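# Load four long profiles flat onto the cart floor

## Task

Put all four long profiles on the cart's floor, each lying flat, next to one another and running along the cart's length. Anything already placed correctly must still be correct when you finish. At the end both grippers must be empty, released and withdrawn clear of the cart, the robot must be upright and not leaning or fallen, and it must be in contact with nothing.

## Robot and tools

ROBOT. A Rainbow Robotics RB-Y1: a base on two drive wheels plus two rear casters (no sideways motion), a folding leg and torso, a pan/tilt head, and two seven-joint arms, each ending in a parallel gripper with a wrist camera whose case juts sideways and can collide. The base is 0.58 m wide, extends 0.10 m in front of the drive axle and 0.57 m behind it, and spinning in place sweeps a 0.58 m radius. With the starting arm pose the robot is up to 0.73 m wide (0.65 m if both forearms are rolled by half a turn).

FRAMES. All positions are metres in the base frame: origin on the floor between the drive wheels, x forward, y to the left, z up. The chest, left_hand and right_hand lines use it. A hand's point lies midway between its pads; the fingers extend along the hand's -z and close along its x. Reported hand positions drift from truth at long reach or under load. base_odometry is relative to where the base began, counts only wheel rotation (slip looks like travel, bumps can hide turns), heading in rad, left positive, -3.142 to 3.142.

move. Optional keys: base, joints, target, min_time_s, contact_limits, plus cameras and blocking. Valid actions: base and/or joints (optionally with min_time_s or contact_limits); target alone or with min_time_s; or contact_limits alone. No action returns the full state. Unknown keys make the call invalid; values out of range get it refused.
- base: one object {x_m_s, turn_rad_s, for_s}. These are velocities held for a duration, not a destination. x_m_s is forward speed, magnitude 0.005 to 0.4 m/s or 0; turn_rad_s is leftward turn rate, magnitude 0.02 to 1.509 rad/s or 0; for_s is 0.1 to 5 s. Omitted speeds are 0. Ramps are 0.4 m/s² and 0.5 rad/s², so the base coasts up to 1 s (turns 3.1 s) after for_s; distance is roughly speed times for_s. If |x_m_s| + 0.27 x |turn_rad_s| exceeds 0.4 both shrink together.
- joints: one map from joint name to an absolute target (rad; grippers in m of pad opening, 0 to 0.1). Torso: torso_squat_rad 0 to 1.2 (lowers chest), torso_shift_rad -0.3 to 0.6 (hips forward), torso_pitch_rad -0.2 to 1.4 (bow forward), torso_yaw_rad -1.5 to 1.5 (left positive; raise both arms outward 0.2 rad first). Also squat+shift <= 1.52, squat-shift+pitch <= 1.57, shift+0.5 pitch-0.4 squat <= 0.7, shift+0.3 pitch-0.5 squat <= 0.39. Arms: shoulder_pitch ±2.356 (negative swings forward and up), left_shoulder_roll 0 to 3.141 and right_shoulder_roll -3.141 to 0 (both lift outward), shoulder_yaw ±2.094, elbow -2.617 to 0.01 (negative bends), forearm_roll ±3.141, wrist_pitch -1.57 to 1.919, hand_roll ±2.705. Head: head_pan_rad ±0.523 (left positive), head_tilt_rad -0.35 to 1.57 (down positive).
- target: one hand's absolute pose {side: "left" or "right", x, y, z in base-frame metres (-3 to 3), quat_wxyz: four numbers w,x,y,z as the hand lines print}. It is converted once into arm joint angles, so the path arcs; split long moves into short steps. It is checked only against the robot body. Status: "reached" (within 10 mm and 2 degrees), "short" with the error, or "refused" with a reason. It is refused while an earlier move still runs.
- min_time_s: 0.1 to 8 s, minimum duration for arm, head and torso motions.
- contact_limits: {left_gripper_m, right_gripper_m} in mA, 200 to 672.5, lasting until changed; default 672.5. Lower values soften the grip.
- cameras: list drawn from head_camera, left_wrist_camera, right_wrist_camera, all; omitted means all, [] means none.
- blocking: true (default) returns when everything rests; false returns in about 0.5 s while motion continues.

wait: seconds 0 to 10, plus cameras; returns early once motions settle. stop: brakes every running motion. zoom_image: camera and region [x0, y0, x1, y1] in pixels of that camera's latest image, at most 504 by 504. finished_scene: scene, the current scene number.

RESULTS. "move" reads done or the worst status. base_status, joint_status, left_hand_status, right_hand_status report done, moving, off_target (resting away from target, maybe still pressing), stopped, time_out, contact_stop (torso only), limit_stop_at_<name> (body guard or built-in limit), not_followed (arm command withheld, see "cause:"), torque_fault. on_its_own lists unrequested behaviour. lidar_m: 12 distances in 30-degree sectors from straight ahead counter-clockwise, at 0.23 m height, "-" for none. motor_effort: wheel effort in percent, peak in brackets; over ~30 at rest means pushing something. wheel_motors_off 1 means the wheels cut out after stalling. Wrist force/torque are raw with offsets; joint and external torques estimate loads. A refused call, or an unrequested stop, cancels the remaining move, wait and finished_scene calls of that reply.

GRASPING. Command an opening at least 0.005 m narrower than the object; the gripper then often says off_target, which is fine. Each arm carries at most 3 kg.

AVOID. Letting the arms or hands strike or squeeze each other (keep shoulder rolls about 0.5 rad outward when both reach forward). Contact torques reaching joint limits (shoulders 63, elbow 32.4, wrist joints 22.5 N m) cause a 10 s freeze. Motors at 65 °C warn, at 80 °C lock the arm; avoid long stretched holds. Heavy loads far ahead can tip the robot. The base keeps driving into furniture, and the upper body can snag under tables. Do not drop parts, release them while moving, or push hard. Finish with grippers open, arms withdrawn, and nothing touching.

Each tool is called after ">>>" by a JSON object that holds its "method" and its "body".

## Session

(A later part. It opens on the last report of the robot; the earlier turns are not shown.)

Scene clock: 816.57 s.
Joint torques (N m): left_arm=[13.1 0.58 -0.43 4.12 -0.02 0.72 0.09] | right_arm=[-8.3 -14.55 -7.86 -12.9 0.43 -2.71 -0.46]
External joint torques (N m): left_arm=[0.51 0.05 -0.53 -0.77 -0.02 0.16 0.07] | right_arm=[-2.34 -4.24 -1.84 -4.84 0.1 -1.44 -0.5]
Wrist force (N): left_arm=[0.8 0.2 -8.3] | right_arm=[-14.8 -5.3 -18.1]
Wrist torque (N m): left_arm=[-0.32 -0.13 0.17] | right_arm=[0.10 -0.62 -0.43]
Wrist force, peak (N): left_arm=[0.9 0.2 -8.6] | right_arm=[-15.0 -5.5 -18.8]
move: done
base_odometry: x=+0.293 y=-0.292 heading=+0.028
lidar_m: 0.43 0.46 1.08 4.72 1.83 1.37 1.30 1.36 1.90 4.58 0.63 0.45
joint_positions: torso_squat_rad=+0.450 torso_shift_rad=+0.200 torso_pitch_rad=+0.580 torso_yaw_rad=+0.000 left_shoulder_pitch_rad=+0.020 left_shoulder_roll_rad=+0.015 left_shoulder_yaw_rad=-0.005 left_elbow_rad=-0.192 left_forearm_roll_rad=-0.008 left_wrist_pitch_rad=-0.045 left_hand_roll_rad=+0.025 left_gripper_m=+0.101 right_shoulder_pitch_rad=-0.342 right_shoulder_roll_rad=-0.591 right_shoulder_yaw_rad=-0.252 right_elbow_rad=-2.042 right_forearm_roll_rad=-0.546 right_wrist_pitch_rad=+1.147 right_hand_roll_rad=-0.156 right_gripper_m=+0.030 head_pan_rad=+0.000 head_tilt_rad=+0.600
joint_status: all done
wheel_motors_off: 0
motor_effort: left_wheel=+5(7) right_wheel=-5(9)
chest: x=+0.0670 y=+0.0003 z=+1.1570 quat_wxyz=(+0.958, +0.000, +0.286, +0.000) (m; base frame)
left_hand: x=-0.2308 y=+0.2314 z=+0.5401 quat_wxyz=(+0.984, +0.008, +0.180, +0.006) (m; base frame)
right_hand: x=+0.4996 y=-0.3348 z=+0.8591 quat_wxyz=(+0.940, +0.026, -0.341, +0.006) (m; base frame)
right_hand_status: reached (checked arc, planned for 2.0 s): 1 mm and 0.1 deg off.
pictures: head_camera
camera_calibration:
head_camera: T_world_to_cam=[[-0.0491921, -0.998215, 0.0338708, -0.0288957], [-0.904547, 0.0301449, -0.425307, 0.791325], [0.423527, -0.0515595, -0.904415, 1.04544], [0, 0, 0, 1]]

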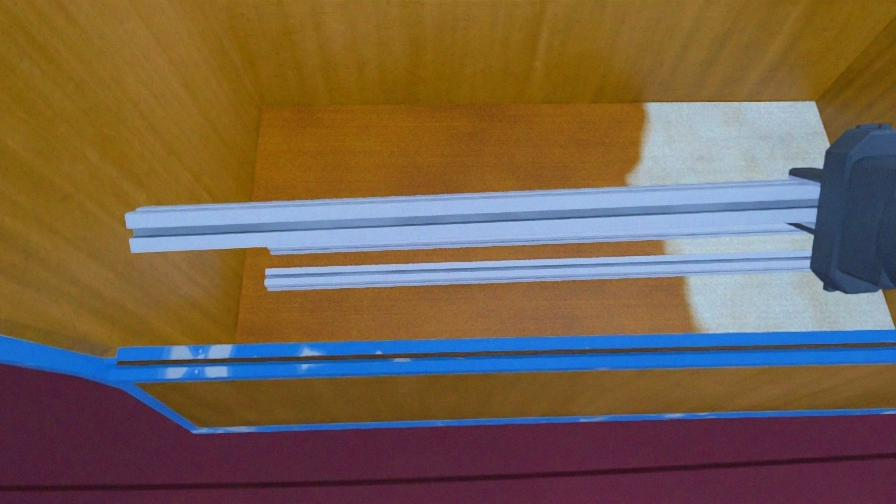

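>>> {"method": "move", "body": {"joints": {"torso_pitch_rad":0.85,"torso_shift_rad":0.25,"torso_squat_rad":0.55,"right_shoulder_pitch_rad":-0.61}, "min_time_s": 2, "cameras": ["head_camera"]}}

>>> {"method": "move", "body": {"target": {"side":"right","x":0.54,"y":-0.305,"z":0.76,"quat_wxyz":[0.985,0.0253,-0.17,0.006]}, "min_time_s": 2, "cameras": ["head_camera"]}}

Scene clock: 822.63 s.
Wrist force, peak (N): left_arm=[1.2 0.0 -8.6] | right_arm=[-14.7 -5.6 -19.3]
move: done
joint_status: all done
wheel_motors_off: 0
motor_effort: left_wheel=+6(7) right_wheel=-6(8)
pictures: head_camera
camera_calibration:
head_camera: T_world_to_cam=[[-0.0384018, -0.998213, 0.0457738, -0.0358123], [-0.985238, 0.0301756, -0.168507, 0.567839], [0.166825, -0.0515691, -0.984637, 1.04847], [0, 0, 0, 1]]

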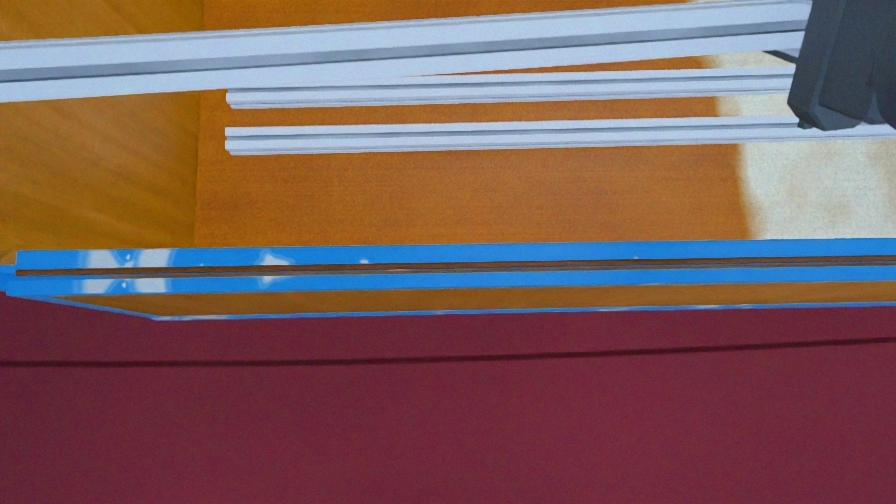

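Scene clock: 824.97 s.
Joint torques (N m): left_arm=[18.59 0.52 -0.54 6.46 -0.11 1.13 0.33] | right_arm=[-9.19 -15.02 -7.81 -10.59 0.61 -1.37 -0.61]
External joint torques (N m): left_arm=[0.51 0.05 -0.66 -0.6 -0.1 0.11 0.3] | right_arm=[-3.14 -4.18 -1.62 -3.81 0.25 -0.7 -0.63]
Wrist force (N): left_arm=[1.9 0.0 -7.2] | right_arm=[-9.6 -4.8 -21.1]
Wrist torque (N m): left_arm=[-0.27 -0.09 0.13] | right_arm=[0.09 -0.50 -0.37]
Wrist force, peak (N): left_arm=[2.5 0.1 -7.7] | right_arm=[-14.8 -6.2 -19.0]
move: done
base_odometry: x=+0.293 y=-0.292 heading=+0.028
lidar_m: 0.43 0.45 1.08 4.72 1.83 1.36 1.30 1.37 1.90 4.58 0.62 0.46
joint_positions: torso_squat_rad=+0.550 torso_shift_rad=+0.250 torso_pitch_rad=+0.850 torso_yaw_rad=+0.000 left_shoulder_pitch_rad=+0.020 left_shoulder_roll_rad=+0.015 left_shoulder_yaw_rad=-0.005 left_elbow_rad=-0.192 left_forearm_roll_rad=-0.008 left_wrist_pitch_rad=-0.045 left_hand_roll_rad=+0.025 left_gripper_m=+0.101 right_shoulder_pitch_rad=-0.643 right_shoulder_roll_rad=-0.751 right_shoulder_yaw_rad=-0.269 right_elbow_rad=-2.177 right_forearm_roll_rad=-0.658 right_wrist_pitch_rad=+1.636 right_hand_roll_rad=-0.361 right_gripper_m=+0.030 head_pan_rad=+0.000 head_tilt_rad=+0.600
joint_status: all done
wheel_motors_off: 0
motor_effort: left_wheel=+5(7) right_wheel=-5(9)
chest: x=+0.1523 y=+0.0003 z=+1.0628 quat_wxyz=(+0.911, +0.000, +0.413, +0.000) (m; base frame)
left_hand: x=-0.2993 y=+0.2314 z=+0.5477 quat_wxyz=(+0.950, +0.009, +0.311, +0.005) (m; base frame)
right_hand: x=+0.5394 y=-0.3049 z=+0.7595 quat_wxyz=(+0.985, +0.025, -0.169, +0.006) (m; base frame)
right_hand_status: reached (checked arc, planned for 2.0 s): 1 mm and 0.1 deg off.
pictures: head_camera
camera_calibration:
head_camera: T_world_to_cam=[[-0.0384018, -0.998213, 0.0457735, -0.0358121], [-0.985238, 0.0301755, -0.168511, 0.567841], [0.166828, -0.0515689, -0.984636, 1.04847], [0, 0, 0, 1]]

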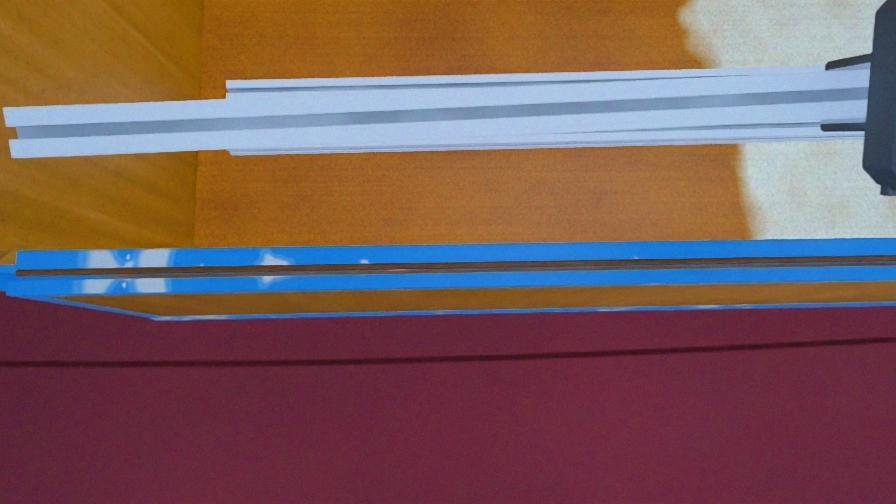

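>>> {"method": "move", "body": {"base": {"x_m_s":0.15,"for_s":1.05}, "cameras": []}}

>>> {"method": "move", "body": {"joints": {"torso_squat_rad":0.8,"torso_shift_rad":0.3}, "min_time_s": 2, "cameras": ["head_camera"]}}

>>> {"method": "move", "body": {"target": {"side":"right","x":0.48,"y":-0.295,"z":0.50,"quat_wxyz":[0.9997,0.022,0,0.0]}, "min_time_s": 2, "cameras": ["head_camera"]}}

Scene clock: 835.40 s.
Wrist force, peak (N): left_arm=[2.5 -0.1 -7.8] | right_arm=[-10.5 -5.0 -21.3]
move: done
base_status: done (sent for 1.07 of 1.07 s)
wheel_motors_off: 0
motor_effort: left_wheel=-1(31) right_wheel=-5(22)
pictures: none

Scene clock: 837.70 s.
Wrist force, peak (N): left_arm=[2.3 -0.2 -7.9] | right_arm=[-10.0 -4.9 -21.5]
move: done
joint_status: all done
wheel_motors_off: 0
motor_effort: left_wheel=+1(1) right_wheel=-3(6)
pictures: head_camera
camera_calibration:
head_camera: T_world_to_cam=[[-0.0383993, -0.998214, 0.0457597, -0.0308119], [-0.985218, 0.0301691, -0.16863, 0.545501], [0.166948, -0.0515586, -0.984617, 0.938496], [0, 0, 0, 1]]

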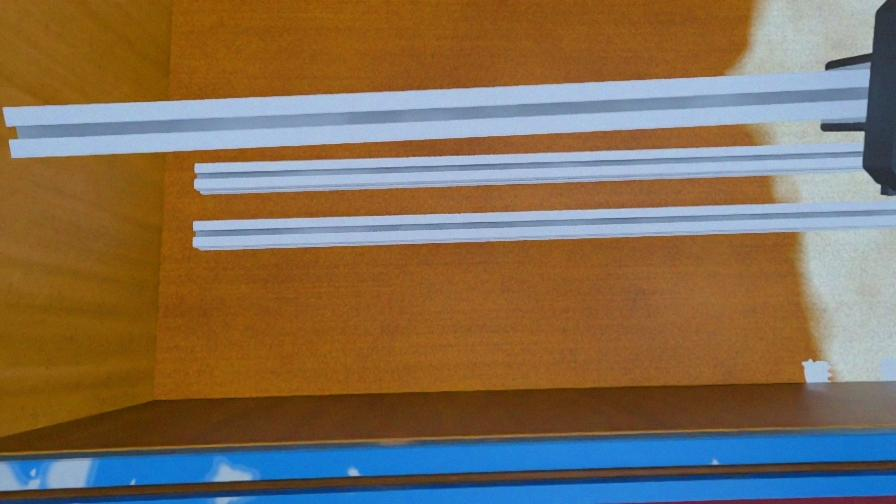

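Scene clock: 840.03 s.
Joint torques (N m): left_arm=[19.56 1.26 0.23 6.31 -0.28 1.62 0.11] | right_arm=[-9.39 -10.44 -5.56 -10.01 0.53 -0.08 -0.08]
External joint torques (N m): left_arm=[1.49 0.79 0.11 -0.75 -0.27 0.6 0.08] | right_arm=[-2.87 -0.6 -0.36 -2.82 0.36 -0.02 -0.08]
Wrist force (N): left_arm=[1.9 0.2 -7.2] | right_arm=[-5.1 -4.7 -21.5]
Wrist torque (N m): left_arm=[-0.30 -0.09 0.15] | right_arm=[0.10 -0.48 -0.32]
Wrist force, peak (N): left_arm=[2.3 0.3 -8.0] | right_arm=[-10.4 -5.2 -20.7]
move: done
base_odometry: x=+0.453 y=-0.287 heading=+0.028
lidar_m: 0.27 0.29 0.40 4.75 2.07 1.53 1.46 1.53 2.11 4.02 0.39 0.29
joint_positions: torso_squat_rad=+0.800 torso_shift_rad=+0.300 torso_pitch_rad=+0.850 torso_yaw_rad=+0.000 left_shoulder_pitch_rad=+0.020 left_shoulder_roll_rad=+0.015 left_shoulder_yaw_rad=-0.005 left_elbow_rad=-0.192 left_forearm_roll_rad=-0.008 left_wrist_pitch_rad=-0.045 left_hand_roll_rad=+0.025 left_gripper_m=+0.101 right_shoulder_pitch_rad=-0.699 right_shoulder_roll_rad=-0.654 right_shoulder_yaw_rad=-0.028 right_elbow_rad=-1.724 right_forearm_roll_rad=-0.576 right_wrist_pitch_rad=+1.529 right_hand_roll_rad=-0.279 right_gripper_m=+0.030 head_pan_rad=+0.000 head_tilt_rad=+0.600
joint_status: all done
wheel_motors_off: 0
motor_effort: left_wheel=+1(2) right_wheel=-2(8)
chest: x=+0.1487 y=+0.0003 z=+0.9506 quat_wxyz=(+0.911, +0.000, +0.412, +0.000) (m; base frame)
left_hand: x=-0.3027 y=+0.2314 z=+0.4353 quat_wxyz=(+0.950, +0.009, +0.311, +0.005) (m; base frame)
right_hand: x=+0.4792 y=-0.2951 z=+0.5001 quat_wxyz=(+1.000, +0.022, +0.000, +0.000) (m; base frame)
right_hand_status: reached (checked arc, planned for 2.0 s): 1 mm and 0.1 deg off.
pictures: head_camera
camera_calibration:
head_camera: T_world_to_cam=[[-0.0383965, -0.998214, 0.0457563, -0.0308091], [-0.985217, 0.0301668, -0.168633, 0.545502], [0.166952, -0.0515548, -0.984616, 0.938496], [0, 0, 0, 1]]

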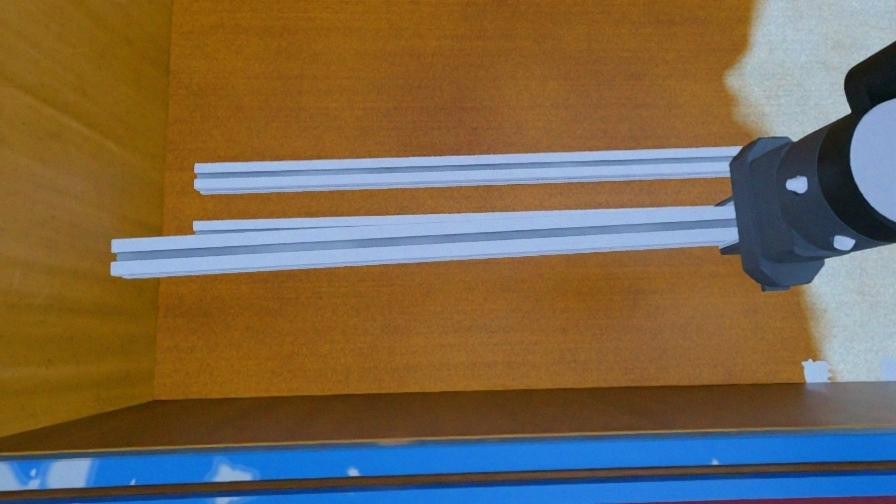

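>>> {"method": "move", "body": {"joints": {"torso_squat_rad":1.0,"torso_shift_rad":0.32}, "min_time_s": 2, "cameras": []}}

>>> {"method": "move", "body": {"target": {"side":"right","x":0.48,"y":-0.282,"z":0.33,"quat_wxyz":[0.9997,0.02,0,-0.0035]}, "min_time_s": 2, "cameras": ["head_camera"]}}

Scene clock: 849.60 s.
Wrist force, peak (N): left_arm=[2.3 0.3 -8.0] | right_arm=[-6.6 -4.0 -24.2]
move: done
joint_status: all done
wheel_motors_off: 0
motor_effort: left_wheel=+2(3) right_wheel=-5(7)
pictures: none

Scene clock: 860.73 s.
Joint torques (N m): left_arm=[18.75 0.45 -0.1 6.76 -0.13 1.26 0.31] | right_arm=[9.32 39.9 7.9 18.88 6.51 1.43 -0.86]
External joint torques (N m): left_arm=[0.91 0.2 -0.2 -0.21 -0.12 0.26 0.28] | right_arm=[17.55 50.29 12.95 26.02 6.29 1.56 -0.86]
External joint torques when the fault began: right_arm=[22.24 61.31 15.57 35.14 12.56 2.7 -0.9]
Wrist force (N): left_arm=[1.6 0.5 -7.5] | right_arm=[-5.0 19.3 -22.7]
Wrist torque (N m): left_arm=[-0.35 -0.16 0.14] | right_arm=[0.62 -0.56 -0.09]
Wrist force, peak (N): left_arm=[4.7 0.1 -7.9] | right_arm=[-3.6 48.2 -24.5]
move: torque_fault
TORQUE FAULT: right_elbow_rad reached its load limit. The robot stopped for 10 seconds, dropped its targets and accepts commands again. Before the stop ended, the hold on right_elbow_rad was turned back by 0.5 degrees, the way its load pushed it. The stop added 9.4 s to the call.
base_odometry: x=+0.453 y=-0.287 heading=+0.029
lidar_m: 0.29 0.30 0.43 4.58 2.08 1.52 1.46 1.53 2.10 4.18 0.40 0.31
joint_positions: torso_squat_rad=+1.001 torso_shift_rad=+0.316 torso_pitch_rad=+0.840 torso_yaw_rad=-0.004 left_shoulder_pitch_rad=+0.020 left_shoulder_roll_rad=+0.015 left_shoulder_yaw_rad=-0.005 left_elbow_rad=-0.192 left_forearm_roll_rad=-0.008 left_wrist_pitch_rad=-0.045 left_hand_roll_rad=+0.025 left_gripper_m=+0.101 right_shoulder_pitch_rad=-0.797 right_shoulder_roll_rad=-0.635 right_shoulder_yaw_rad=+0.003 right_elbow_rad=-1.534 right_forearm_roll_rad=-0.539 right_wrist_pitch_rad=+1.418 right_hand_roll_rad=-0.236 right_gripper_m=+0.030 head_pan_rad=+0.000 head_tilt_rad=+0.600
joint_status: right_shoulder_pitch_rad torque_fault (moved -0.096 of -0.160); right_shoulder_roll_rad torque_fault (moved +0.022 of +0.091); right_shoulder_yaw_rad torque_fault (moved +0.032 of +0.072); right_elbow_rad torque_fault (moved +0.200 of +0.380); right_forearm_roll_rad torque_fault (moved +0.035 of +0.076); right_wrist_pitch_rad torque_fault (moved -0.111 of -0.204); right_hand_roll_rad torque_fault (moved +0.043 of +0.079)
wheel_motors_off: 0
on_its_own: right_shoulder_pitch_rad is held at -0.792, not at your -0.862, since a torque_fault; right_shoulder_roll_rad is held at -0.622, not at your -0.566, since a torque_fault; right_shoulder_yaw_rad is held at +0.006, not at your +0.043, since a torque_fault; right_elbow_rad is held at -1.527, not at your -1.346, since a torque_fault; right_forearm_roll_rad is held at -0.538, not at your -0.500, since a torque_fault; right_wrist_pitch_rad is held at +1.418, not at your +1.325, since a torque_fault; right_hand_roll_rad is held at -0.236, not at your -0.200, since a torque_fault
motor_effort: left_wheel=+22(60) right_wheel=+2(22)
chest: x=+0.1197 y=+0.0022 z=+0.8462 quat_wxyz=(+0.913, -0.003, +0.408, -0.002) (m; base frame)
left_hand: x=-0.3260 y=+0.2302 z=+0.3247 quat_wxyz=(+0.952, +0.006, +0.306, +0.004) (m; base frame)
right_hand: x=+0.4841 y=-0.2998 z=+0.3762 quat_wxyz=(+1.000, +0.012, -0.021, -0.004) (m; base frame)
right_hand_status: short (checked arc, planned for 2.0 s): torque_fault, 50 mm and 2.5 deg off.
pictures: head_camera
camera_calibration:
head_camera: T_world_to_cam=[[-0.039543, -0.997874, 0.0518071, -0.0302002], [-0.983321, 0.02965, -0.179444, 0.508215], [0.177526, -0.0580387, -0.982403, 0.837595], [0, 0, 0, 1]]

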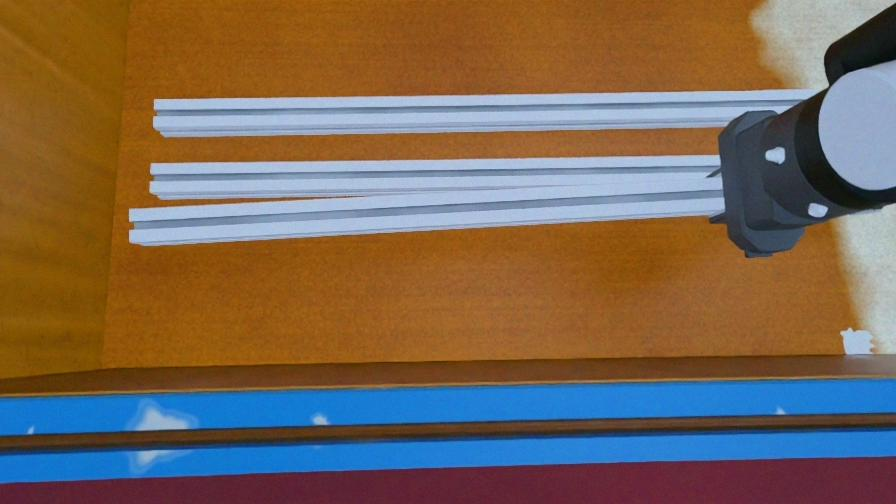

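>>> {"method": "move", "body": {"joints": {"torso_squat_rad":0.8,"torso_shift_rad":0.3,"torso_pitch_rad":0.85,"torso_yaw_rad":0}, "min_time_s": 2, "cameras": ["head_camera"]}}

Scene clock: 873.93 s.
Joint torques (N m): left_arm=[19.38 0.54 -0.13 6.57 -0.17 1.31 0.14] | right_arm=[-9.95 -9.83 -4.51 -10.11 0.5 -0.14 -0.31]
External joint torques (N m): left_arm=[1.31 0.08 -0.25 -0.49 -0.16 0.29 0.11] | right_arm=[-2.06 0.09 0.3 -2.97 0.32 -0.05 -0.31]
Motor temperatures (°C): left_arm=[37 33 33 37 43 38 42] | right_arm=[37 45 32 47 44 41 37]
Wrist force (N): left_arm=[2.0 0.0 -7.8] | right_arm=[-5.4 -4.5 -21.6]
Wrist torque (N m): left_arm=[-0.28 -0.10 0.16] | right_arm=[0.04 -0.50 -0.31]
Wrist force, peak (N): left_arm=[2.2 0.6 -8.0] | right_arm=[-5.7 19.3 -24.0]
move: done
base_odometry: x=+0.453 y=-0.287 heading=+0.029
lidar_m: 0.29 0.30 0.42 4.57 2.07 1.53 1.45 1.52 2.10 4.17 0.41 0.30
joint_positions: torso_squat_rad=+0.800 torso_shift_rad=+0.300 torso_pitch_rad=+0.851 torso_yaw_rad=+0.000 left_shoulder_pitch_rad=+0.020 left_shoulder_roll_rad=+0.015 left_shoulder_yaw_rad=-0.005 left_elbow_rad=-0.192 left_forearm_roll_rad=-0.008 left_wrist_pitch_rad=-0.045 left_hand_roll_rad=+0.025 left_gripper_m=+0.101 right_shoulder_pitch_rad=-0.792 right_shoulder_roll_rad=-0.622 right_shoulder_yaw_rad=+0.006 right_elbow_rad=-1.526 right_forearm_roll_rad=-0.538 right_wrist_pitch_rad=+1.418 right_hand_roll_rad=-0.236 right_gripper_m=+0.030 head_pan_rad=+0.000 head_tilt_rad=+0.600
joint_status: all done
wheel_motors_off: 0
on_its_own: right_shoulder_pitch_rad is held at -0.792, not at your -0.862, since a torque_fault; right_shoulder_roll_rad is held at -0.622, not at your -0.566, since a torque_fault; right_shoulder_yaw_rad is held at +0.006, not at your +0.043, since a torque_fault; right_elbow_rad is held at -1.527, not at your -1.346, since a torque_fault; right_forearm_roll_rad is held at -0.538, not at your -0.500, since a torque_fault; right_wrist_pitch_rad is held at +1.418, not at your +1.325, since a torque_fault; right_hand_roll_rad is held at -0.236, not at your -0.200, since a torque_fault
motor_effort: left_wheel=+8(24) right_wheel=-6(10)
chest: x=+0.1488 y=+0.0003 z=+0.9505 quat_wxyz=(+0.911, +0.000, +0.413, +0.000) (m; base frame)
left_hand: x=-0.3028 y=+0.2313 z=+0.4353 quat_wxyz=(+0.950, +0.009, +0.311, +0.005) (m; base frame)
right_hand: x=+0.5016 y=-0.2943 z=+0.4693 quat_wxyz=(+1.000, +0.019, -0.007, -0.005) (m; base frame)
pictures: head_camera
camera_calibration:
head_camera: T_world_to_cam=[[-0.0383641, -0.99821, 0.0458797, -0.0308713], [-0.985257, 0.030126, -0.168406, 0.545332], [0.166723, -0.051664, -0.984649, 0.93845], [0, 0, 0, 1]]

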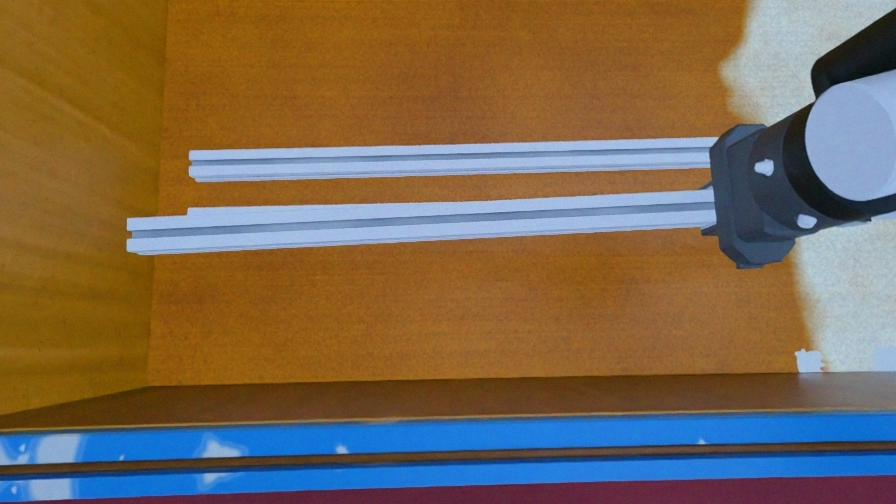

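>>> {"method": "move", "body": {"target": {"side":"right","x":0.488,"y":-0.29,"z":0.35,"quat_wxyz":[0.9997,0.02,0,-0.012]}, "min_time_s": 3, "cameras": ["head_camera"]}}

Scene clock: 882.47 s.
Joint torques (N m): left_arm=[18.89 0.68 -0.23 6.55 -0.18 1.29 0.13] | right_arm=[-11.92 -9.4 -1.79 -7.75 0.61 -0.15 -0.07]
External joint torques (N m): left_arm=[0.82 0.2 -0.35 -0.51 -0.17 0.27 0.09] | right_arm=[-2.76 -0.66 0.59 -2.27 0.46 -0.1 -0.07]
Wrist force (N): left_arm=[2.3 0.2 -7.9] | right_arm=[-5.0 -5.1 -21.9]
Wrist torque (N m): left_arm=[-0.30 -0.05 0.14] | right_arm=[0.14 -0.45 -0.32]
Wrist force, peak (N): left_arm=[1.9 0.1 -8.1] | right_arm=[-1.6 9.9 -22.4]
move: done
base_odometry: x=+0.453 y=-0.287 heading=+0.029
lidar_m: 0.29 0.30 0.43 4.56 2.08 1.52 1.46 1.53 2.09 4.18 0.41 0.30
joint_positions: torso_squat_rad=+0.800 torso_shift_rad=+0.300 torso_pitch_rad=+0.851 torso_yaw_rad=+0.000 left_shoulder_pitch_rad=+0.020 left_shoulder_roll_rad=+0.015 left_shoulder_yaw_rad=-0.005 left_elbow_rad=-0.192 left_forearm_roll_rad=-0.008 left_wrist_pitch_rad=-0.045 left_hand_roll_rad=+0.025 left_gripper_m=+0.101 right_shoulder_pitch_rad=-0.990 right_shoulder_roll_rad=-0.476 right_shoulder_yaw_rad=+0.046 right_elbow_rad=-0.824 right_forearm_roll_rad=-0.488 right_wrist_pitch_rad=+0.965 right_hand_roll_rad=-0.038 right_gripper_m=+0.030 head_pan_rad=+0.000 head_tilt_rad=+0.600
joint_status: all done
wheel_motors_off: 0
motor_effort: left_wheel=+8(10) right_wheel=-10(13)
chest: x=+0.1488 y=+0.0003 z=+0.9505 quat_wxyz=(+0.911, +0.000, +0.413, +0.000) (m; base frame)
left_hand: x=-0.3028 y=+0.2314 z=+0.4353 quat_wxyz=(+0.950, +0.009, +0.311, +0.005) (m; base frame)
right_hand: x=+0.4874 y=-0.2900 z=+0.3500 quat_wxyz=(+1.000, +0.020, +0.000, -0.012) (m; base frame)
right_hand_status: reached (checked arc, planned for 3.0 s): 1 mm and 0.1 deg off.
pictures: head_camera
camera_calibration:
head_camera: T_world_to_cam=[[-0.0382423, -0.998222, 0.0457101, -0.030739], [-0.985256, 0.0300329, -0.168432, 0.545351], [0.166759, -0.0514773, -0.984653, 0.938456], [0, 0, 0, 1]]

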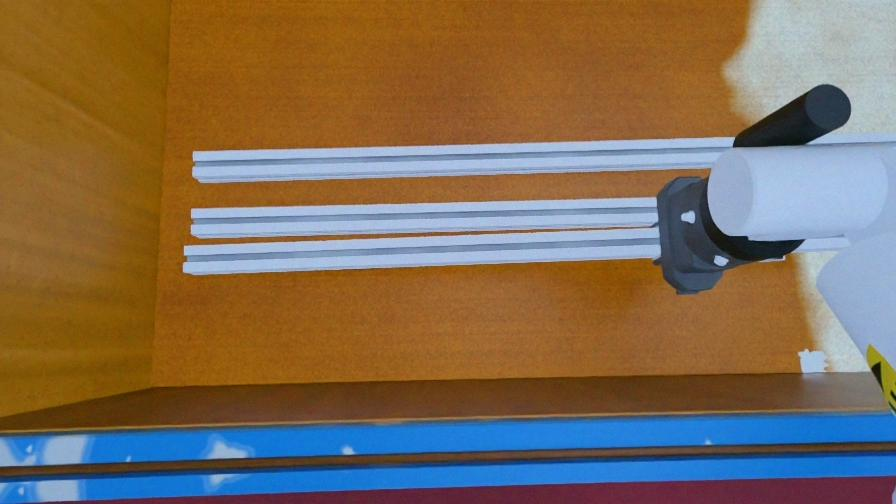

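>>> {"method": "move", "body": {"target": {"side":"right","x":0.472,"y":-0.29,"z":0.318,"quat_wxyz":[0.9997,0.019,0,-0.0145]}, "min_time_s": 2, "cameras": ["head_camera"]}}

Scene clock: 888.33 s.
Joint torques (N m): left_arm=[19.45 0.46 -0.35 6.81 -0.14 1.09 0.29] | right_arm=[-12.48 -8.47 -2.62 -6.24 0.15 -0.44 -0.13]
External joint torques (N m): left_arm=[1.37 -0.01 -0.47 -0.25 -0.13 0.07 0.26] | right_arm=[-3.13 -0.25 -1.21 -1.94 0.03 -0.38 -0.13]
Wrist force (N): left_arm=[2.3 0.1 -7.6] | right_arm=[-5.2 -4.7 -22.2]
Wrist torque (N m): left_arm=[-0.26 -0.08 0.12] | right_arm=[0.25 -0.50 -0.32]
Wrist force, peak (N): left_arm=[2.0 0.3 -8.0] | right_arm=[-5.1 -5.1 -22.5]
move: done
base_odometry: x=+0.453 y=-0.287 heading=+0.029
lidar_m: 0.29 0.30 0.42 4.56 2.06 1.53 1.46 1.51 2.10 4.17 0.41 0.30
joint_positions: torso_squat_rad=+0.800 torso_shift_rad=+0.300 torso_pitch_rad=+0.851 torso_yaw_rad=+0.000 left_shoulder_pitch_rad=+0.020 left_shoulder_roll_rad=+0.015 left_shoulder_yaw_rad=-0.005 left_elbow_rad=-0.192 left_forearm_roll_rad=-0.008 left_wrist_pitch_rad=-0.045 left_hand_roll_rad=+0.025 left_gripper_m=+0.101 right_shoulder_pitch_rad=-1.076 right_shoulder_roll_rad=-0.432 right_shoulder_yaw_rad=+0.035 right_elbow_rad=-0.533 right_forearm_roll_rad=-0.509 right_wrist_pitch_rad=+0.772 right_hand_roll_rad=+0.059 right_gripper_m=+0.030 head_pan_rad=+0.000 head_tilt_rad=+0.600
joint_status: all done
wheel_motors_off: 0
motor_effort: left_wheel=+8(10) right_wheel=-11(12)
chest: x=+0.1488 y=+0.0003 z=+0.9505 quat_wxyz=(+0.911, +0.000, +0.413, +0.000) (m; base frame)
left_hand: x=-0.3028 y=+0.2314 z=+0.4353 quat_wxyz=(+0.950, +0.009, +0.311, +0.005) (m; base frame)
right_hand: x=+0.4710 y=-0.2900 z=+0.3186 quat_wxyz=(+1.000, +0.017, -0.003, -0.015) (m; base frame)
right_hand_status: reached (checked arc, planned for 2.0 s): 1 mm and 0.4 deg off.
pictures: head_camera
camera_calibration:
head_camera: T_world_to_cam=[[-0.0382548, -0.998222, 0.0457114, -0.0307424], [-0.985249, 0.0300429, -0.16847, 0.545373], [0.166797, -0.0514818, -0.984646, 0.938457], [0, 0, 0, 1]]

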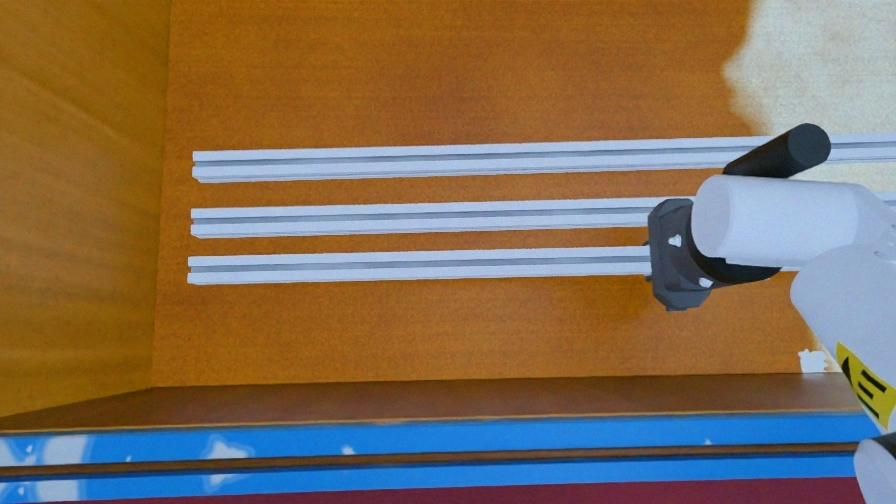

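>>> {"method": "move", "body": {"target": {"side":"right","x":0.471,"y":-0.29,"z":0.302,"quat_wxyz":[0.9997,0.019,0,-0.015]}, "min_time_s": 2, "cameras": ["head_camera"]}}

Scene clock: 898.80 s.
Joint torques (N m): left_arm=[18.76 0.41 -0.2 6.48 -0.18 0.99 0.16] | right_arm=[-12.19 -8.31 -0.85 -4.85 0.31 -0.49 0.16]
External joint torques (N m): left_arm=[0.7 -0.06 -0.32 -0.57 -0.17 -0.03 0.13] | right_arm=[-2.36 -0.6 -0.25 -1.57 0.19 -0.31 0.15]
Wrist force (N): left_arm=[2.1 0.4 -7.8] | right_arm=[-6.4 -4.6 -22.8]
Wrist torque (N m): left_arm=[-0.31 -0.10 0.16] | right_arm=[0.18 -0.54 -0.33]
Wrist force, peak (N): left_arm=[2.2 0.1 -8.1] | right_arm=[-6.4 -4.6 -22.8]
move: short
base_odometry: x=+0.453 y=-0.287 heading=+0.029
lidar_m: 0.28 0.30 0.42 4.57 2.08 1.53 1.46 1.52 2.10 4.17 0.41 0.30
joint_positions: torso_squat_rad=+0.800 torso_shift_rad=+0.300 torso_pitch_rad=+0.850 torso_yaw_rad=+0.000 left_shoulder_pitch_rad=+0.020 left_shoulder_roll_rad=+0.015 left_shoulder_yaw_rad=-0.005 left_elbow_rad=-0.192 left_forearm_roll_rad=-0.008 left_wrist_pitch_rad=-0.045 left_hand_roll_rad=+0.025 left_gripper_m=+0.101 right_shoulder_pitch_rad=-1.171 right_shoulder_roll_rad=-0.398 right_shoulder_yaw_rad=+0.005 right_elbow_rad=-0.267 right_forearm_roll_rad=-0.536 right_wrist_pitch_rad=+0.554 right_hand_roll_rad=+0.159 right_gripper_m=+0.030 head_pan_rad=+0.000 head_tilt_rad=+0.600
joint_status: all done
wheel_motors_off: 0
motor_effort: left_wheel=+9(10) right_wheel=-12(12)
chest: x=+0.1486 y=+0.0003 z=+0.9506 quat_wxyz=(+0.911, +0.000, +0.412, +0.000) (m; base frame)
left_hand: x=-0.3027 y=+0.2314 z=+0.4353 quat_wxyz=(+0.950, +0.009, +0.311, +0.005) (m; base frame)
right_hand: x=+0.4700 y=-0.2899 z=+0.3033 quat_wxyz=(+0.999, +0.007, -0.033, -0.016) (m; base frame)
right_hand_status: short (checked arc, as near as the solve gets, planned for 2.0 s): 2 mm and 4.1 deg off. The place is met; only the turn is off.
pictures: head_camera
camera_calibration:
head_camera: T_world_to_cam=[[-0.0382635, -0.998223, 0.0456823, -0.030726], [-0.985178, 0.0300347, -0.168884, 0.545631], [0.167211, -0.0514673, -0.984577, 0.938469], [0, 0, 0, 1]]

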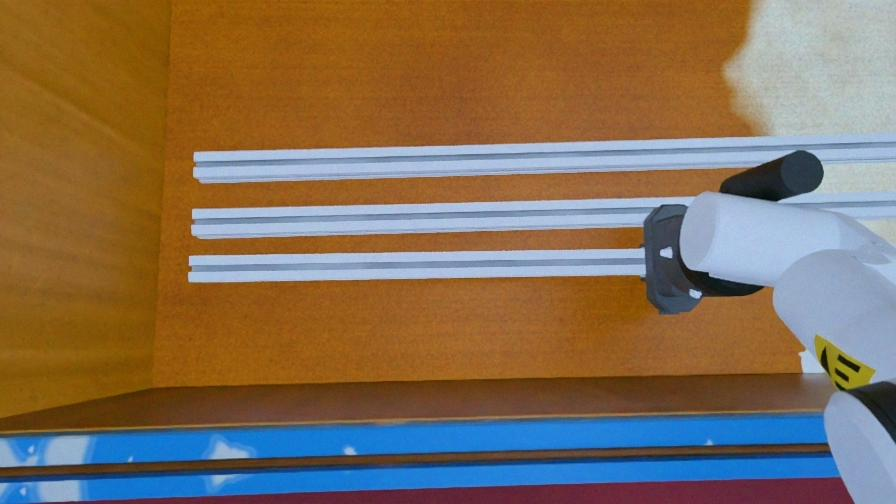

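Lower the torso slightly (chest down ~15–20 mm) with the hand re-targeted.

>>> {"method": "move", "body": {"joints": {"torso_squat_rad":0.83}, "min_time_s": 2, "cameras": []}}

>>> {"method": "move", "body": {"target": {"side":"right","x":0.471,"y":-0.29,"z":0.299,"quat_wxyz":[0.9997,0.019,0,-0.016]}, "min_time_s": 2, "cameras": ["head_camera"]}}

Scene clock: 904.87 s.
Joint torques (N m): left_arm=[18.04 0.53 -0.29 6.58 -0.19 1.17 0.37] | right_arm=[-6.36 -9.49 0.75 -4.38 1.59 -7.36 0.27]
External joint torques (N m): left_arm=[0.21 0.13 -0.4 -0.39 -0.18 0.17 0.34] | right_arm=[3.8 -1.62 1.36 -0.97 1.47 -7.16 0.26]
Wrist force (N): left_arm=[1.7 -0.3 -7.8] | right_arm=[-20.8 6.1 73.2]
Wrist torque (N m): left_arm=[-0.25 -0.13 0.13] | right_arm=[0.27 1.92 -0.59]
Wrist force, peak (N): left_arm=[2.1 0.0 -8.1] | right_arm=[-38.6 15.7 196.8]
move: contact_stop
base_odometry: x=+0.453 y=-0.287 heading=+0.029
lidar_m: 0.29 0.31 0.42 4.58 2.08 1.53 1.45 1.52 2.10 4.19 0.42 0.30
joint_positions: torso_squat_rad=+0.824 torso_shift_rad=+0.295 torso_pitch_rad=+0.838 torso_yaw_rad=-0.003 left_shoulder_pitch_rad=+0.020 left_shoulder_roll_rad=+0.015 left_shoulder_yaw_rad=-0.005 left_elbow_rad=-0.192 left_forearm_roll_rad=-0.008 left_wrist_pitch_rad=-0.045 left_hand_roll_rad=+0.025 left_gripper_m=+0.101 right_shoulder_pitch_rad=-1.173 right_shoulder_roll_rad=-0.398 right_shoulder_yaw_rad=+0.005 right_elbow_rad=-0.267 right_forearm_roll_rad=-0.536 right_wrist_pitch_rad=+0.556 right_hand_roll_rad=+0.159 right_gripper_m=+0.030 head_pan_rad=+0.000 head_tilt_rad=+0.600
joint_status: torso_squat_rad contact_stop (moved +0.024 of +0.030)
wheel_motors_off: 0
motor_effort: left_wheel=+13(17) right_wheel=-2(13)
chest: x=+0.1401 y=+0.0007 z=+0.9423 quat_wxyz=(+0.914, -0.001, +0.407, -0.001) (m; base frame)
left_hand: x=-0.3044 y=+0.2310 z=+0.4208 quat_wxyz=(+0.952, +0.008, +0.305, +0.004) (m; base frame)
right_hand: x=+0.4698 y=-0.2912 z=+0.3002 quat_wxyz=(+0.999, +0.006, -0.040, -0.016) (m; base frame)
pictures: none

not run: a stop that you did not command came earlier in this reply.

>>> {"method": "move", "body": {"target": {"side":"right","x":0.469,"y":-0.291,"z":0.304,"quat_wxyz":[0.9997,0.018,0,-0.016]}, "min_time_s": 1.5, "cameras": ["head_camera"]}}

Scene clock: 909.17 s.
Joint torques (N m): left_arm=[18.94 0.07 -0.53 6.88 -0.09 1.38 0.07] | right_arm=[-13.73 -11.91 -1.33 -4.8 -0.16 -0.22 -0.07]
External joint torques (N m): left_arm=[1.05 -0.36 -0.64 -0.11 -0.08 0.38 0.04] | right_arm=[-3.34 -3.92 -0.71 -1.37 -0.28 -0.11 -0.07]
Wrist force (N): left_arm=[2.3 0.4 -8.0] | right_arm=[-5.4 -4.5 -22.1]
Wrist torque (N m): left_arm=[-0.31 -0.04 0.15] | right_arm=[0.05 -0.54 -0.29]
Wrist force, peak (N): left_arm=[2.3 0.4 -8.0] | right_arm=[-20.7 6.1 73.3]
move: done
base_odometry: x=+0.453 y=-0.287 heading=+0.029
lidar_m: 0.29 0.30 0.43 4.57 2.08 1.53 1.46 1.51 2.09 4.18 0.41 0.30
joint_positions: torso_squat_rad=+0.824 torso_shift_rad=+0.296 torso_pitch_rad=+0.840 torso_yaw_rad=-0.002 left_shoulder_pitch_rad=+0.020 left_shoulder_roll_rad=+0.015 left_shoulder_yaw_rad=-0.005 left_elbow_rad=-0.192 left_forearm_roll_rad=-0.008 left_wrist_pitch_rad=-0.045 left_hand_roll_rad=+0.025 left_gripper_m=+0.101 right_shoulder_pitch_rad=-1.188 right_shoulder_roll_rad=-0.408 right_shoulder_yaw_rad=+0.002 right_elbow_rad=-0.267 right_forearm_roll_rad=-0.542 right_wrist_pitch_rad=+0.620 right_hand_roll_rad=+0.165 right_gripper_m=+0.030 head_pan_rad=+0.000 head_tilt_rad=+0.600
joint_status: all done
wheel_motors_off: 0
motor_effort: left_wheel=+13(13) right_wheel=-4(5)
chest: x=+0.1412 y=+0.0003 z=+0.9416 quat_wxyz=(+0.913, -0.001, +0.408, -0.001) (m; base frame)
left_hand: x=-0.3048 y=+0.2311 z=+0.4215 quat_wxyz=(+0.952, +0.008, +0.306, +0.004) (m; base frame)
right_hand: x=+0.4671 y=-0.2901 z=+0.3027 quat_wxyz=(+1.000, +0.013, -0.016, -0.016) (m; base frame)
right_hand_status: reached (checked arc, as near as the solve gets, planned for 1.5 s): 2 mm and 1.9 deg off.
pictures: head_camera
camera_calibration:
head_camera: T_world_to_cam=[[-0.0402349, -0.99808, 0.0470802, -0.0316166], [-0.983457, 0.0312289, -0.178427, 0.545567], [0.176614, -0.0534803, -0.982826, 0.927886], [0, 0, 0, 1]]

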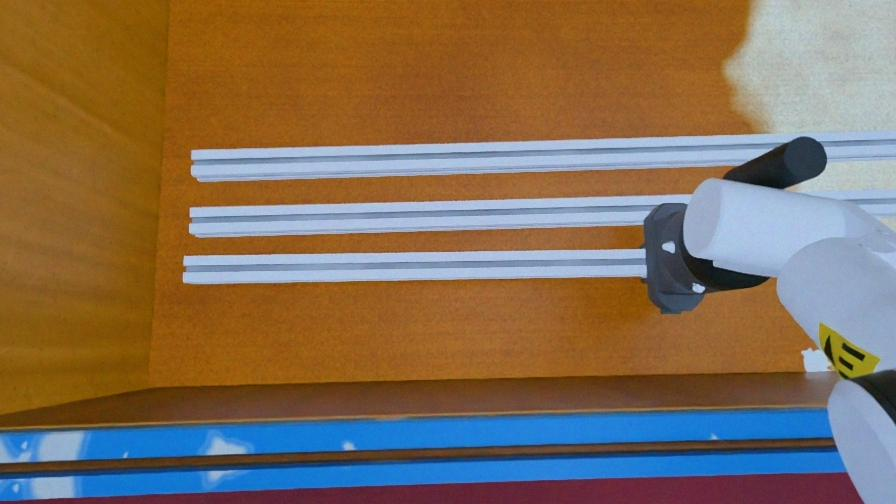

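>>> {"method": "move", "body": {"target": {"side":"right","x":0.469,"y":-0.291,"z":0.33,"quat_wxyz":[0.9997,0.018,0,-0.016]}, "min_time_s": 1.5, "cameras": []}}

>>> {"method": "move", "body": {"joints": {"torso_squat_rad":0.85,"torso_shift_rad":0.3,"torso_pitch_rad":0.85,"torso_yaw_rad":0}, "min_time_s": 1.5, "cameras": []}}

>>> {"method": "move", "body": {"target": {"side":"right","x":0.469,"y":-0.291,"z":0.302,"quat_wxyz":[0.9997,0.018,0,-0.0155]}, "min_time_s": 2, "cameras": ["head_camera"]}}

Scene clock: 916.43 s.
Wrist force, peak (N): left_arm=[2.0 0.3 -8.1] | right_arm=[-2.7 9.7 -22.1]
move: done
joint_status: all done
wheel_motors_off: 0
motor_effort: left_wheel=+11(13) right_wheel=-7(11)
right_hand_status: reached (checked arc, planned for 1.5 s): 1 mm and 0.2 deg off.
pictures: none

Scene clock: 918.23 s.
Wrist force, peak (N): left_arm=[2.4 0.0 -7.9] | right_arm=[-5.1 -4.9 -22.6]
move: done
joint_status: all done
wheel_motors_off: 0
motor_effort: left_wheel=+11(12) right_wheel=-9(11)
pictures: none

Scene clock: 920.57 s.
Joint torques (N m): left_arm=[19 0.5 -0.36 6.69 -0.12 1.13 0.23] | right_arm=[-12.54 -7.93 -2.43 -6.57 -0.05 -0.25 -0.03]
External joint torques (N m): left_arm=[0.93 0.03 -0.48 -0.37 -0.11 0.11 0.2] | right_arm=[-3.24 0.43 -0.81 -1.85 -0.18 -0.2 -0.04]
Wrist force (N): left_arm=[2.1 0.1 -7.8] | right_arm=[-5.2 -4.6 -22.4]
Wrist torque (N m): left_arm=[-0.27 -0.11 0.13] | right_arm=[0.07 -0.50 -0.34]
Wrist force, peak (N): left_arm=[2.1 0.5 -7.9] | right_arm=[-5.2 -4.6 -22.6]
move: done
base_odometry: x=+0.453 y=-0.287 heading=+0.029
lidar_m: 0.28 0.31 0.42 4.57 2.07 1.53 1.46 1.52 2.11 4.17 0.40 0.30
joint_positions: torso_squat_rad=+0.850 torso_shift_rad=+0.300 torso_pitch_rad=+0.850 torso_yaw_rad=+0.000 left_shoulder_pitch_rad=+0.020 left_shoulder_roll_rad=+0.015 left_shoulder_yaw_rad=-0.005 left_elbow_rad=-0.192 left_forearm_roll_rad=-0.008 left_wrist_pitch_rad=-0.045 left_hand_roll_rad=+0.025 left_gripper_m=+0.101 right_shoulder_pitch_rad=-1.051 right_shoulder_roll_rad=-0.439 right_shoulder_yaw_rad=+0.019 right_elbow_rad=-0.615 right_forearm_roll_rad=-0.485 right_wrist_pitch_rad=+0.833 right_hand_roll_rad=+0.034 right_gripper_m=+0.030 head_pan_rad=+0.000 head_tilt_rad=+0.600
joint_status: all done
wheel_motors_off: 0
motor_effort: left_wheel=+10(12) right_wheel=-9(12)
chest: x=+0.1411 y=+0.0003 z=+0.9260 quat_wxyz=(+0.911, +0.000, +0.412, +0.000) (m; base frame)
left_hand: x=-0.3103 y=+0.2313 z=+0.4107 quat_wxyz=(+0.950, +0.009, +0.311, +0.005) (m; base frame)
right_hand: x=+0.4682 y=-0.2912 z=+0.3022 quat_wxyz=(+1.000, +0.017, -0.001, -0.016) (m; base frame)
right_hand_status: reached (checked arc, planned for 2.0 s): 1 mm and 0.1 deg off.
pictures: head_camera
camera_calibration:
head_camera: T_world_to_cam=[[-0.0384051, -0.998211, 0.0458201, -0.0300147], [-0.985199, 0.0301589, -0.168741, 0.53394], [0.167057, -0.0516225, -0.984595, 0.915585], [0, 0, 0, 1]]

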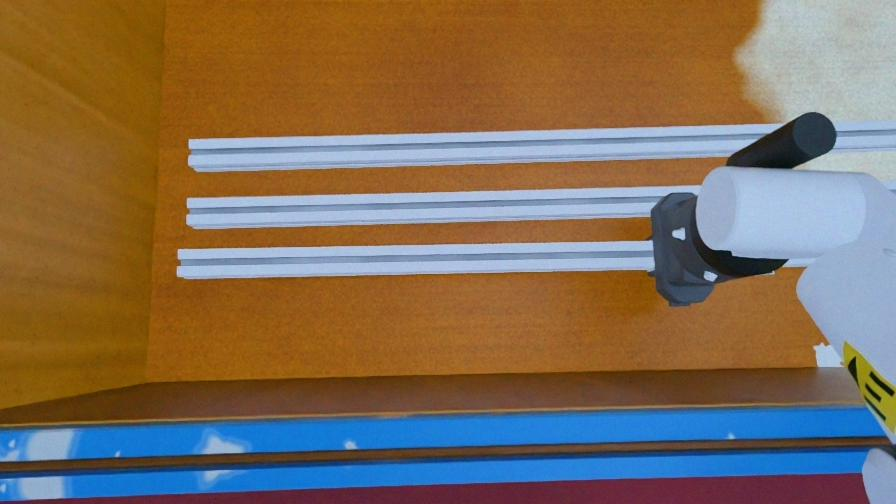

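>>> {"method": "move", "body": {"target": {"side":"right","x":0.469,"y":-0.291,"z":0.2985,"quat_wxyz":[0.9997,0.018,0,-0.0155]}, "min_time_s": 1, "cameras": []}}

Scene clock: 926.77 s.
Joint torques (N m): left_arm=[19.1 -0.03 -0.32 6.55 -0.29 1.28 0] | right_arm=[-7.18 -8.02 -1.38 -3.65 1.2 -4.16 0.27]
External joint torques (N m): left_arm=[1.05 -0.49 -0.44 -0.5 -0.28 0.27 -0.03] | right_arm=[2.38 0.33 0.09 0.89 1.07 -4.1 0.28]
Motor temperatures (°C): left_arm=[38 33 33 38 43 38 42] | right_arm=[37 41 32 42 40 41 37]
Wrist force (N): left_arm=[2.0 0.0 -7.7] | right_arm=[-15.7 1.6 25.1]
Wrist torque (N m): left_arm=[-0.29 -0.10 0.14] | right_arm=[-0.05 0.75 -0.51]
Wrist force, peak (N): left_arm=[2.1 0.3 -8.1] | right_arm=[-16.4 1.8 26.8]
move: done
base_odometry: x=+0.453 y=-0.287 heading=+0.029
lidar_m: 0.28 0.30 0.43 4.57 2.08 1.53 1.46 1.53 2.10 4.18 0.41 0.30
joint_positions: torso_squat_rad=+0.850 torso_shift_rad=+0.300 torso_pitch_rad=+0.849 torso_yaw_rad=+0.000 left_shoulder_pitch_rad=+0.020 left_shoulder_roll_rad=+0.015 left_shoulder_yaw_rad=-0.005 left_elbow_rad=-0.192 left_forearm_roll_rad=-0.008 left_wrist_pitch_rad=-0.045 left_hand_roll_rad=+0.025 left_gripper_m=+0.101 right_shoulder_pitch_rad=-1.076 right_shoulder_roll_rad=-0.435 right_shoulder_yaw_rad=+0.016 right_elbow_rad=-0.560 right_forearm_roll_rad=-0.493 right_wrist_pitch_rad=+0.804 right_hand_roll_rad=+0.054 right_gripper_m=+0.030 head_pan_rad=+0.000 head_tilt_rad=+0.600
joint_status: all done
wheel_motors_off: 0
motor_effort: left_wheel=+11(12) right_wheel=-11(11)
chest: x=+0.1407 y=+0.0004 z=+0.9263 quat_wxyz=(+0.911, +0.000, +0.412, +0.000) (m; base frame)
left_hand: x=-0.3102 y=+0.2313 z=+0.4105 quat_wxyz=(+0.951, +0.009, +0.310, +0.005) (m; base frame)
right_hand: x=+0.4691 y=-0.2910 z=+0.2999 quat_wxyz=(+1.000, +0.017, -0.002, -0.016) (m; base frame)
right_hand_status: reached (checked arc, planned for 1.0 s): 1 mm and 0.2 deg off.
pictures: none

>>> {"method": "move", "body": {"joints": {"right_gripper_m":0.046}, "cameras": []}}

>>> {"method": "move", "body": {"joints": {"torso_squat_rad":0.3,"torso_shift_rad":0.1}, "min_time_s": 3, "cameras": ["head_camera"]}}

>>> {"method": "move", "body": {"target": {"side":"right","x":0.48,"y":-0.30,"z":0.78,"quat_wxyz":[0.9998,0.018,0,0.002]}, "min_time_s": 2, "cameras": ["head_camera"]}}

Scene clock: 933.07 s.
Wrist force, peak (N): left_arm=[2.5 0.2 -7.9] | right_arm=[-15.3 1.7 26.3]
move: done
joint_status: all done
wheel_motors_off: 0
motor_effort: left_wheel=+10(12) right_wheel=-9(12)
pictures: none

Scene clock: 936.37 s.
Wrist force, peak (N): left_arm=[2.2 0.1 -7.9] | right_arm=[-5.4 -4.9 -13.5]
move: done
joint_status: all done
wheel_motors_off: 0
motor_effort: left_wheel=+8(10) right_wheel=-10(12)
pictures: head_camera
camera_calibration:
head_camera: T_world_to_cam=[[-0.0384049, -0.998204, 0.0459672, -0.043038], [-0.985184, 0.0301293, -0.168831, 0.503041], [0.167143, -0.0517701, -0.984573, 1.1478], [0, 0, 0, 1]]

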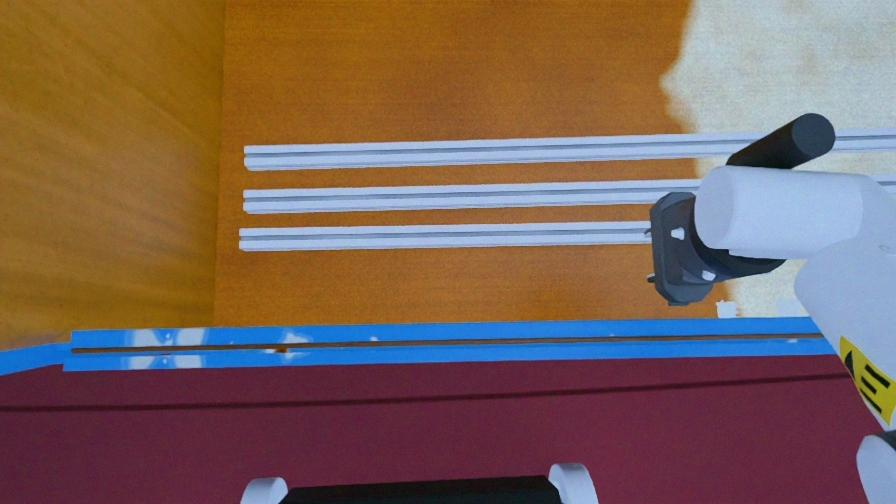

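Scene clock: 938.70 s.
Joint torques (N m): left_arm=[18.7 0.5 0.13 6.52 -0.07 1.18 0.42] | right_arm=[-10.64 -13.28 -5.19 -8.15 0.34 -0.32 -0.56]
External joint torques (N m): left_arm=[0.63 0.03 0.01 -0.53 -0.06 0.17 0.39] | right_arm=[0.72 -1.38 0.42 -1.12 0.17 -0.26 -0.56]
Wrist force (N): left_arm=[2.0 0.5 -7.2] | right_arm=[-4.8 -4.9 -12.7]
Wrist torque (N m): left_arm=[-0.31 -0.09 0.12] | right_arm=[0.15 -0.48 -0.36]
Wrist force, peak (N): left_arm=[2.4 0.7 -7.5] | right_arm=[-5.6 -4.5 -13.9]
move: done
base_odometry: x=+0.453 y=-0.287 heading=+0.029
lidar_m: 0.29 0.29 0.42 4.57 2.07 1.53 1.45 1.52 2.11 4.18 0.40 0.30
joint_positions: torso_squat_rad=+0.300 torso_shift_rad=+0.100 torso_pitch_rad=+0.850 torso_yaw_rad=+0.000 left_shoulder_pitch_rad=+0.020 left_shoulder_roll_rad=+0.015 left_shoulder_yaw_rad=-0.005 left_elbow_rad=-0.192 left_forearm_roll_rad=-0.008 left_wrist_pitch_rad=-0.045 left_hand_roll_rad=+0.025 left_gripper_m=+0.101 right_shoulder_pitch_rad=-0.984 right_shoulder_roll_rad=-0.730 right_shoulder_yaw_rad=-0.083 right_elbow_rad=-1.643 right_forearm_roll_rad=-0.645 right_wrist_pitch_rad=+1.769 right_hand_roll_rad=-0.267 right_gripper_m=+0.046 head_pan_rad=+0.000 head_tilt_rad=+0.600
joint_status: all done
wheel_motors_off: 0
motor_effort: left_wheel=+8(9) right_wheel=-9(13)
chest: x=+0.0713 y=+0.0004 z=+1.1501 quat_wxyz=(+0.911, +0.000, +0.412, +0.000) (m; base frame)
left_hand: x=-0.3801 y=+0.2313 z=+0.6347 quat_wxyz=(+0.950, +0.009, +0.311, +0.005) (m; base frame)
right_hand: x=+0.4800 y=-0.2999 z=+0.7799 quat_wxyz=(+1.000, +0.018, +0.000, +0.002) (m; base frame)
right_hand_status: reached (checked arc, planned for 2.0 s): 0 mm and 0.0 deg off.
pictures: head_camera
camera_calibration:
head_camera: T_world_to_cam=[[-0.0383982, -0.998208, 0.0458887, -0.0429767], [-0.985185, 0.0301359, -0.168829, 0.503045], [0.167144, -0.0516916, -0.984577, 1.1478], [0, 0, 0, 1]]

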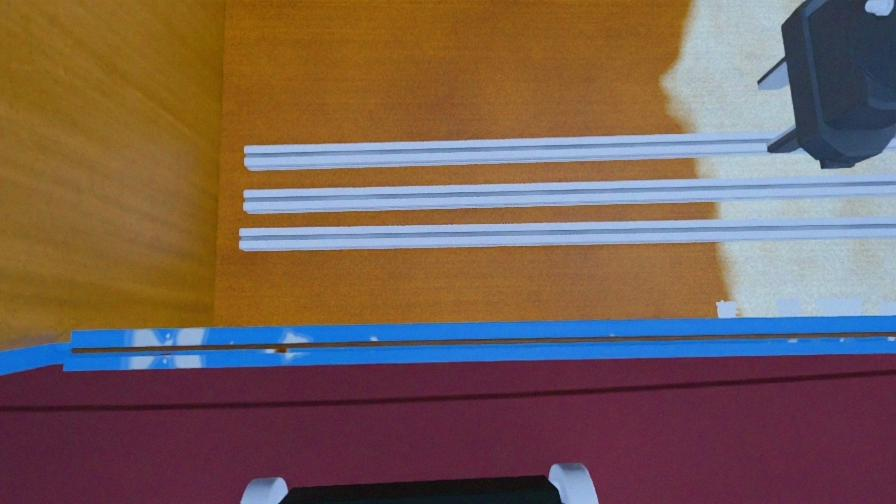

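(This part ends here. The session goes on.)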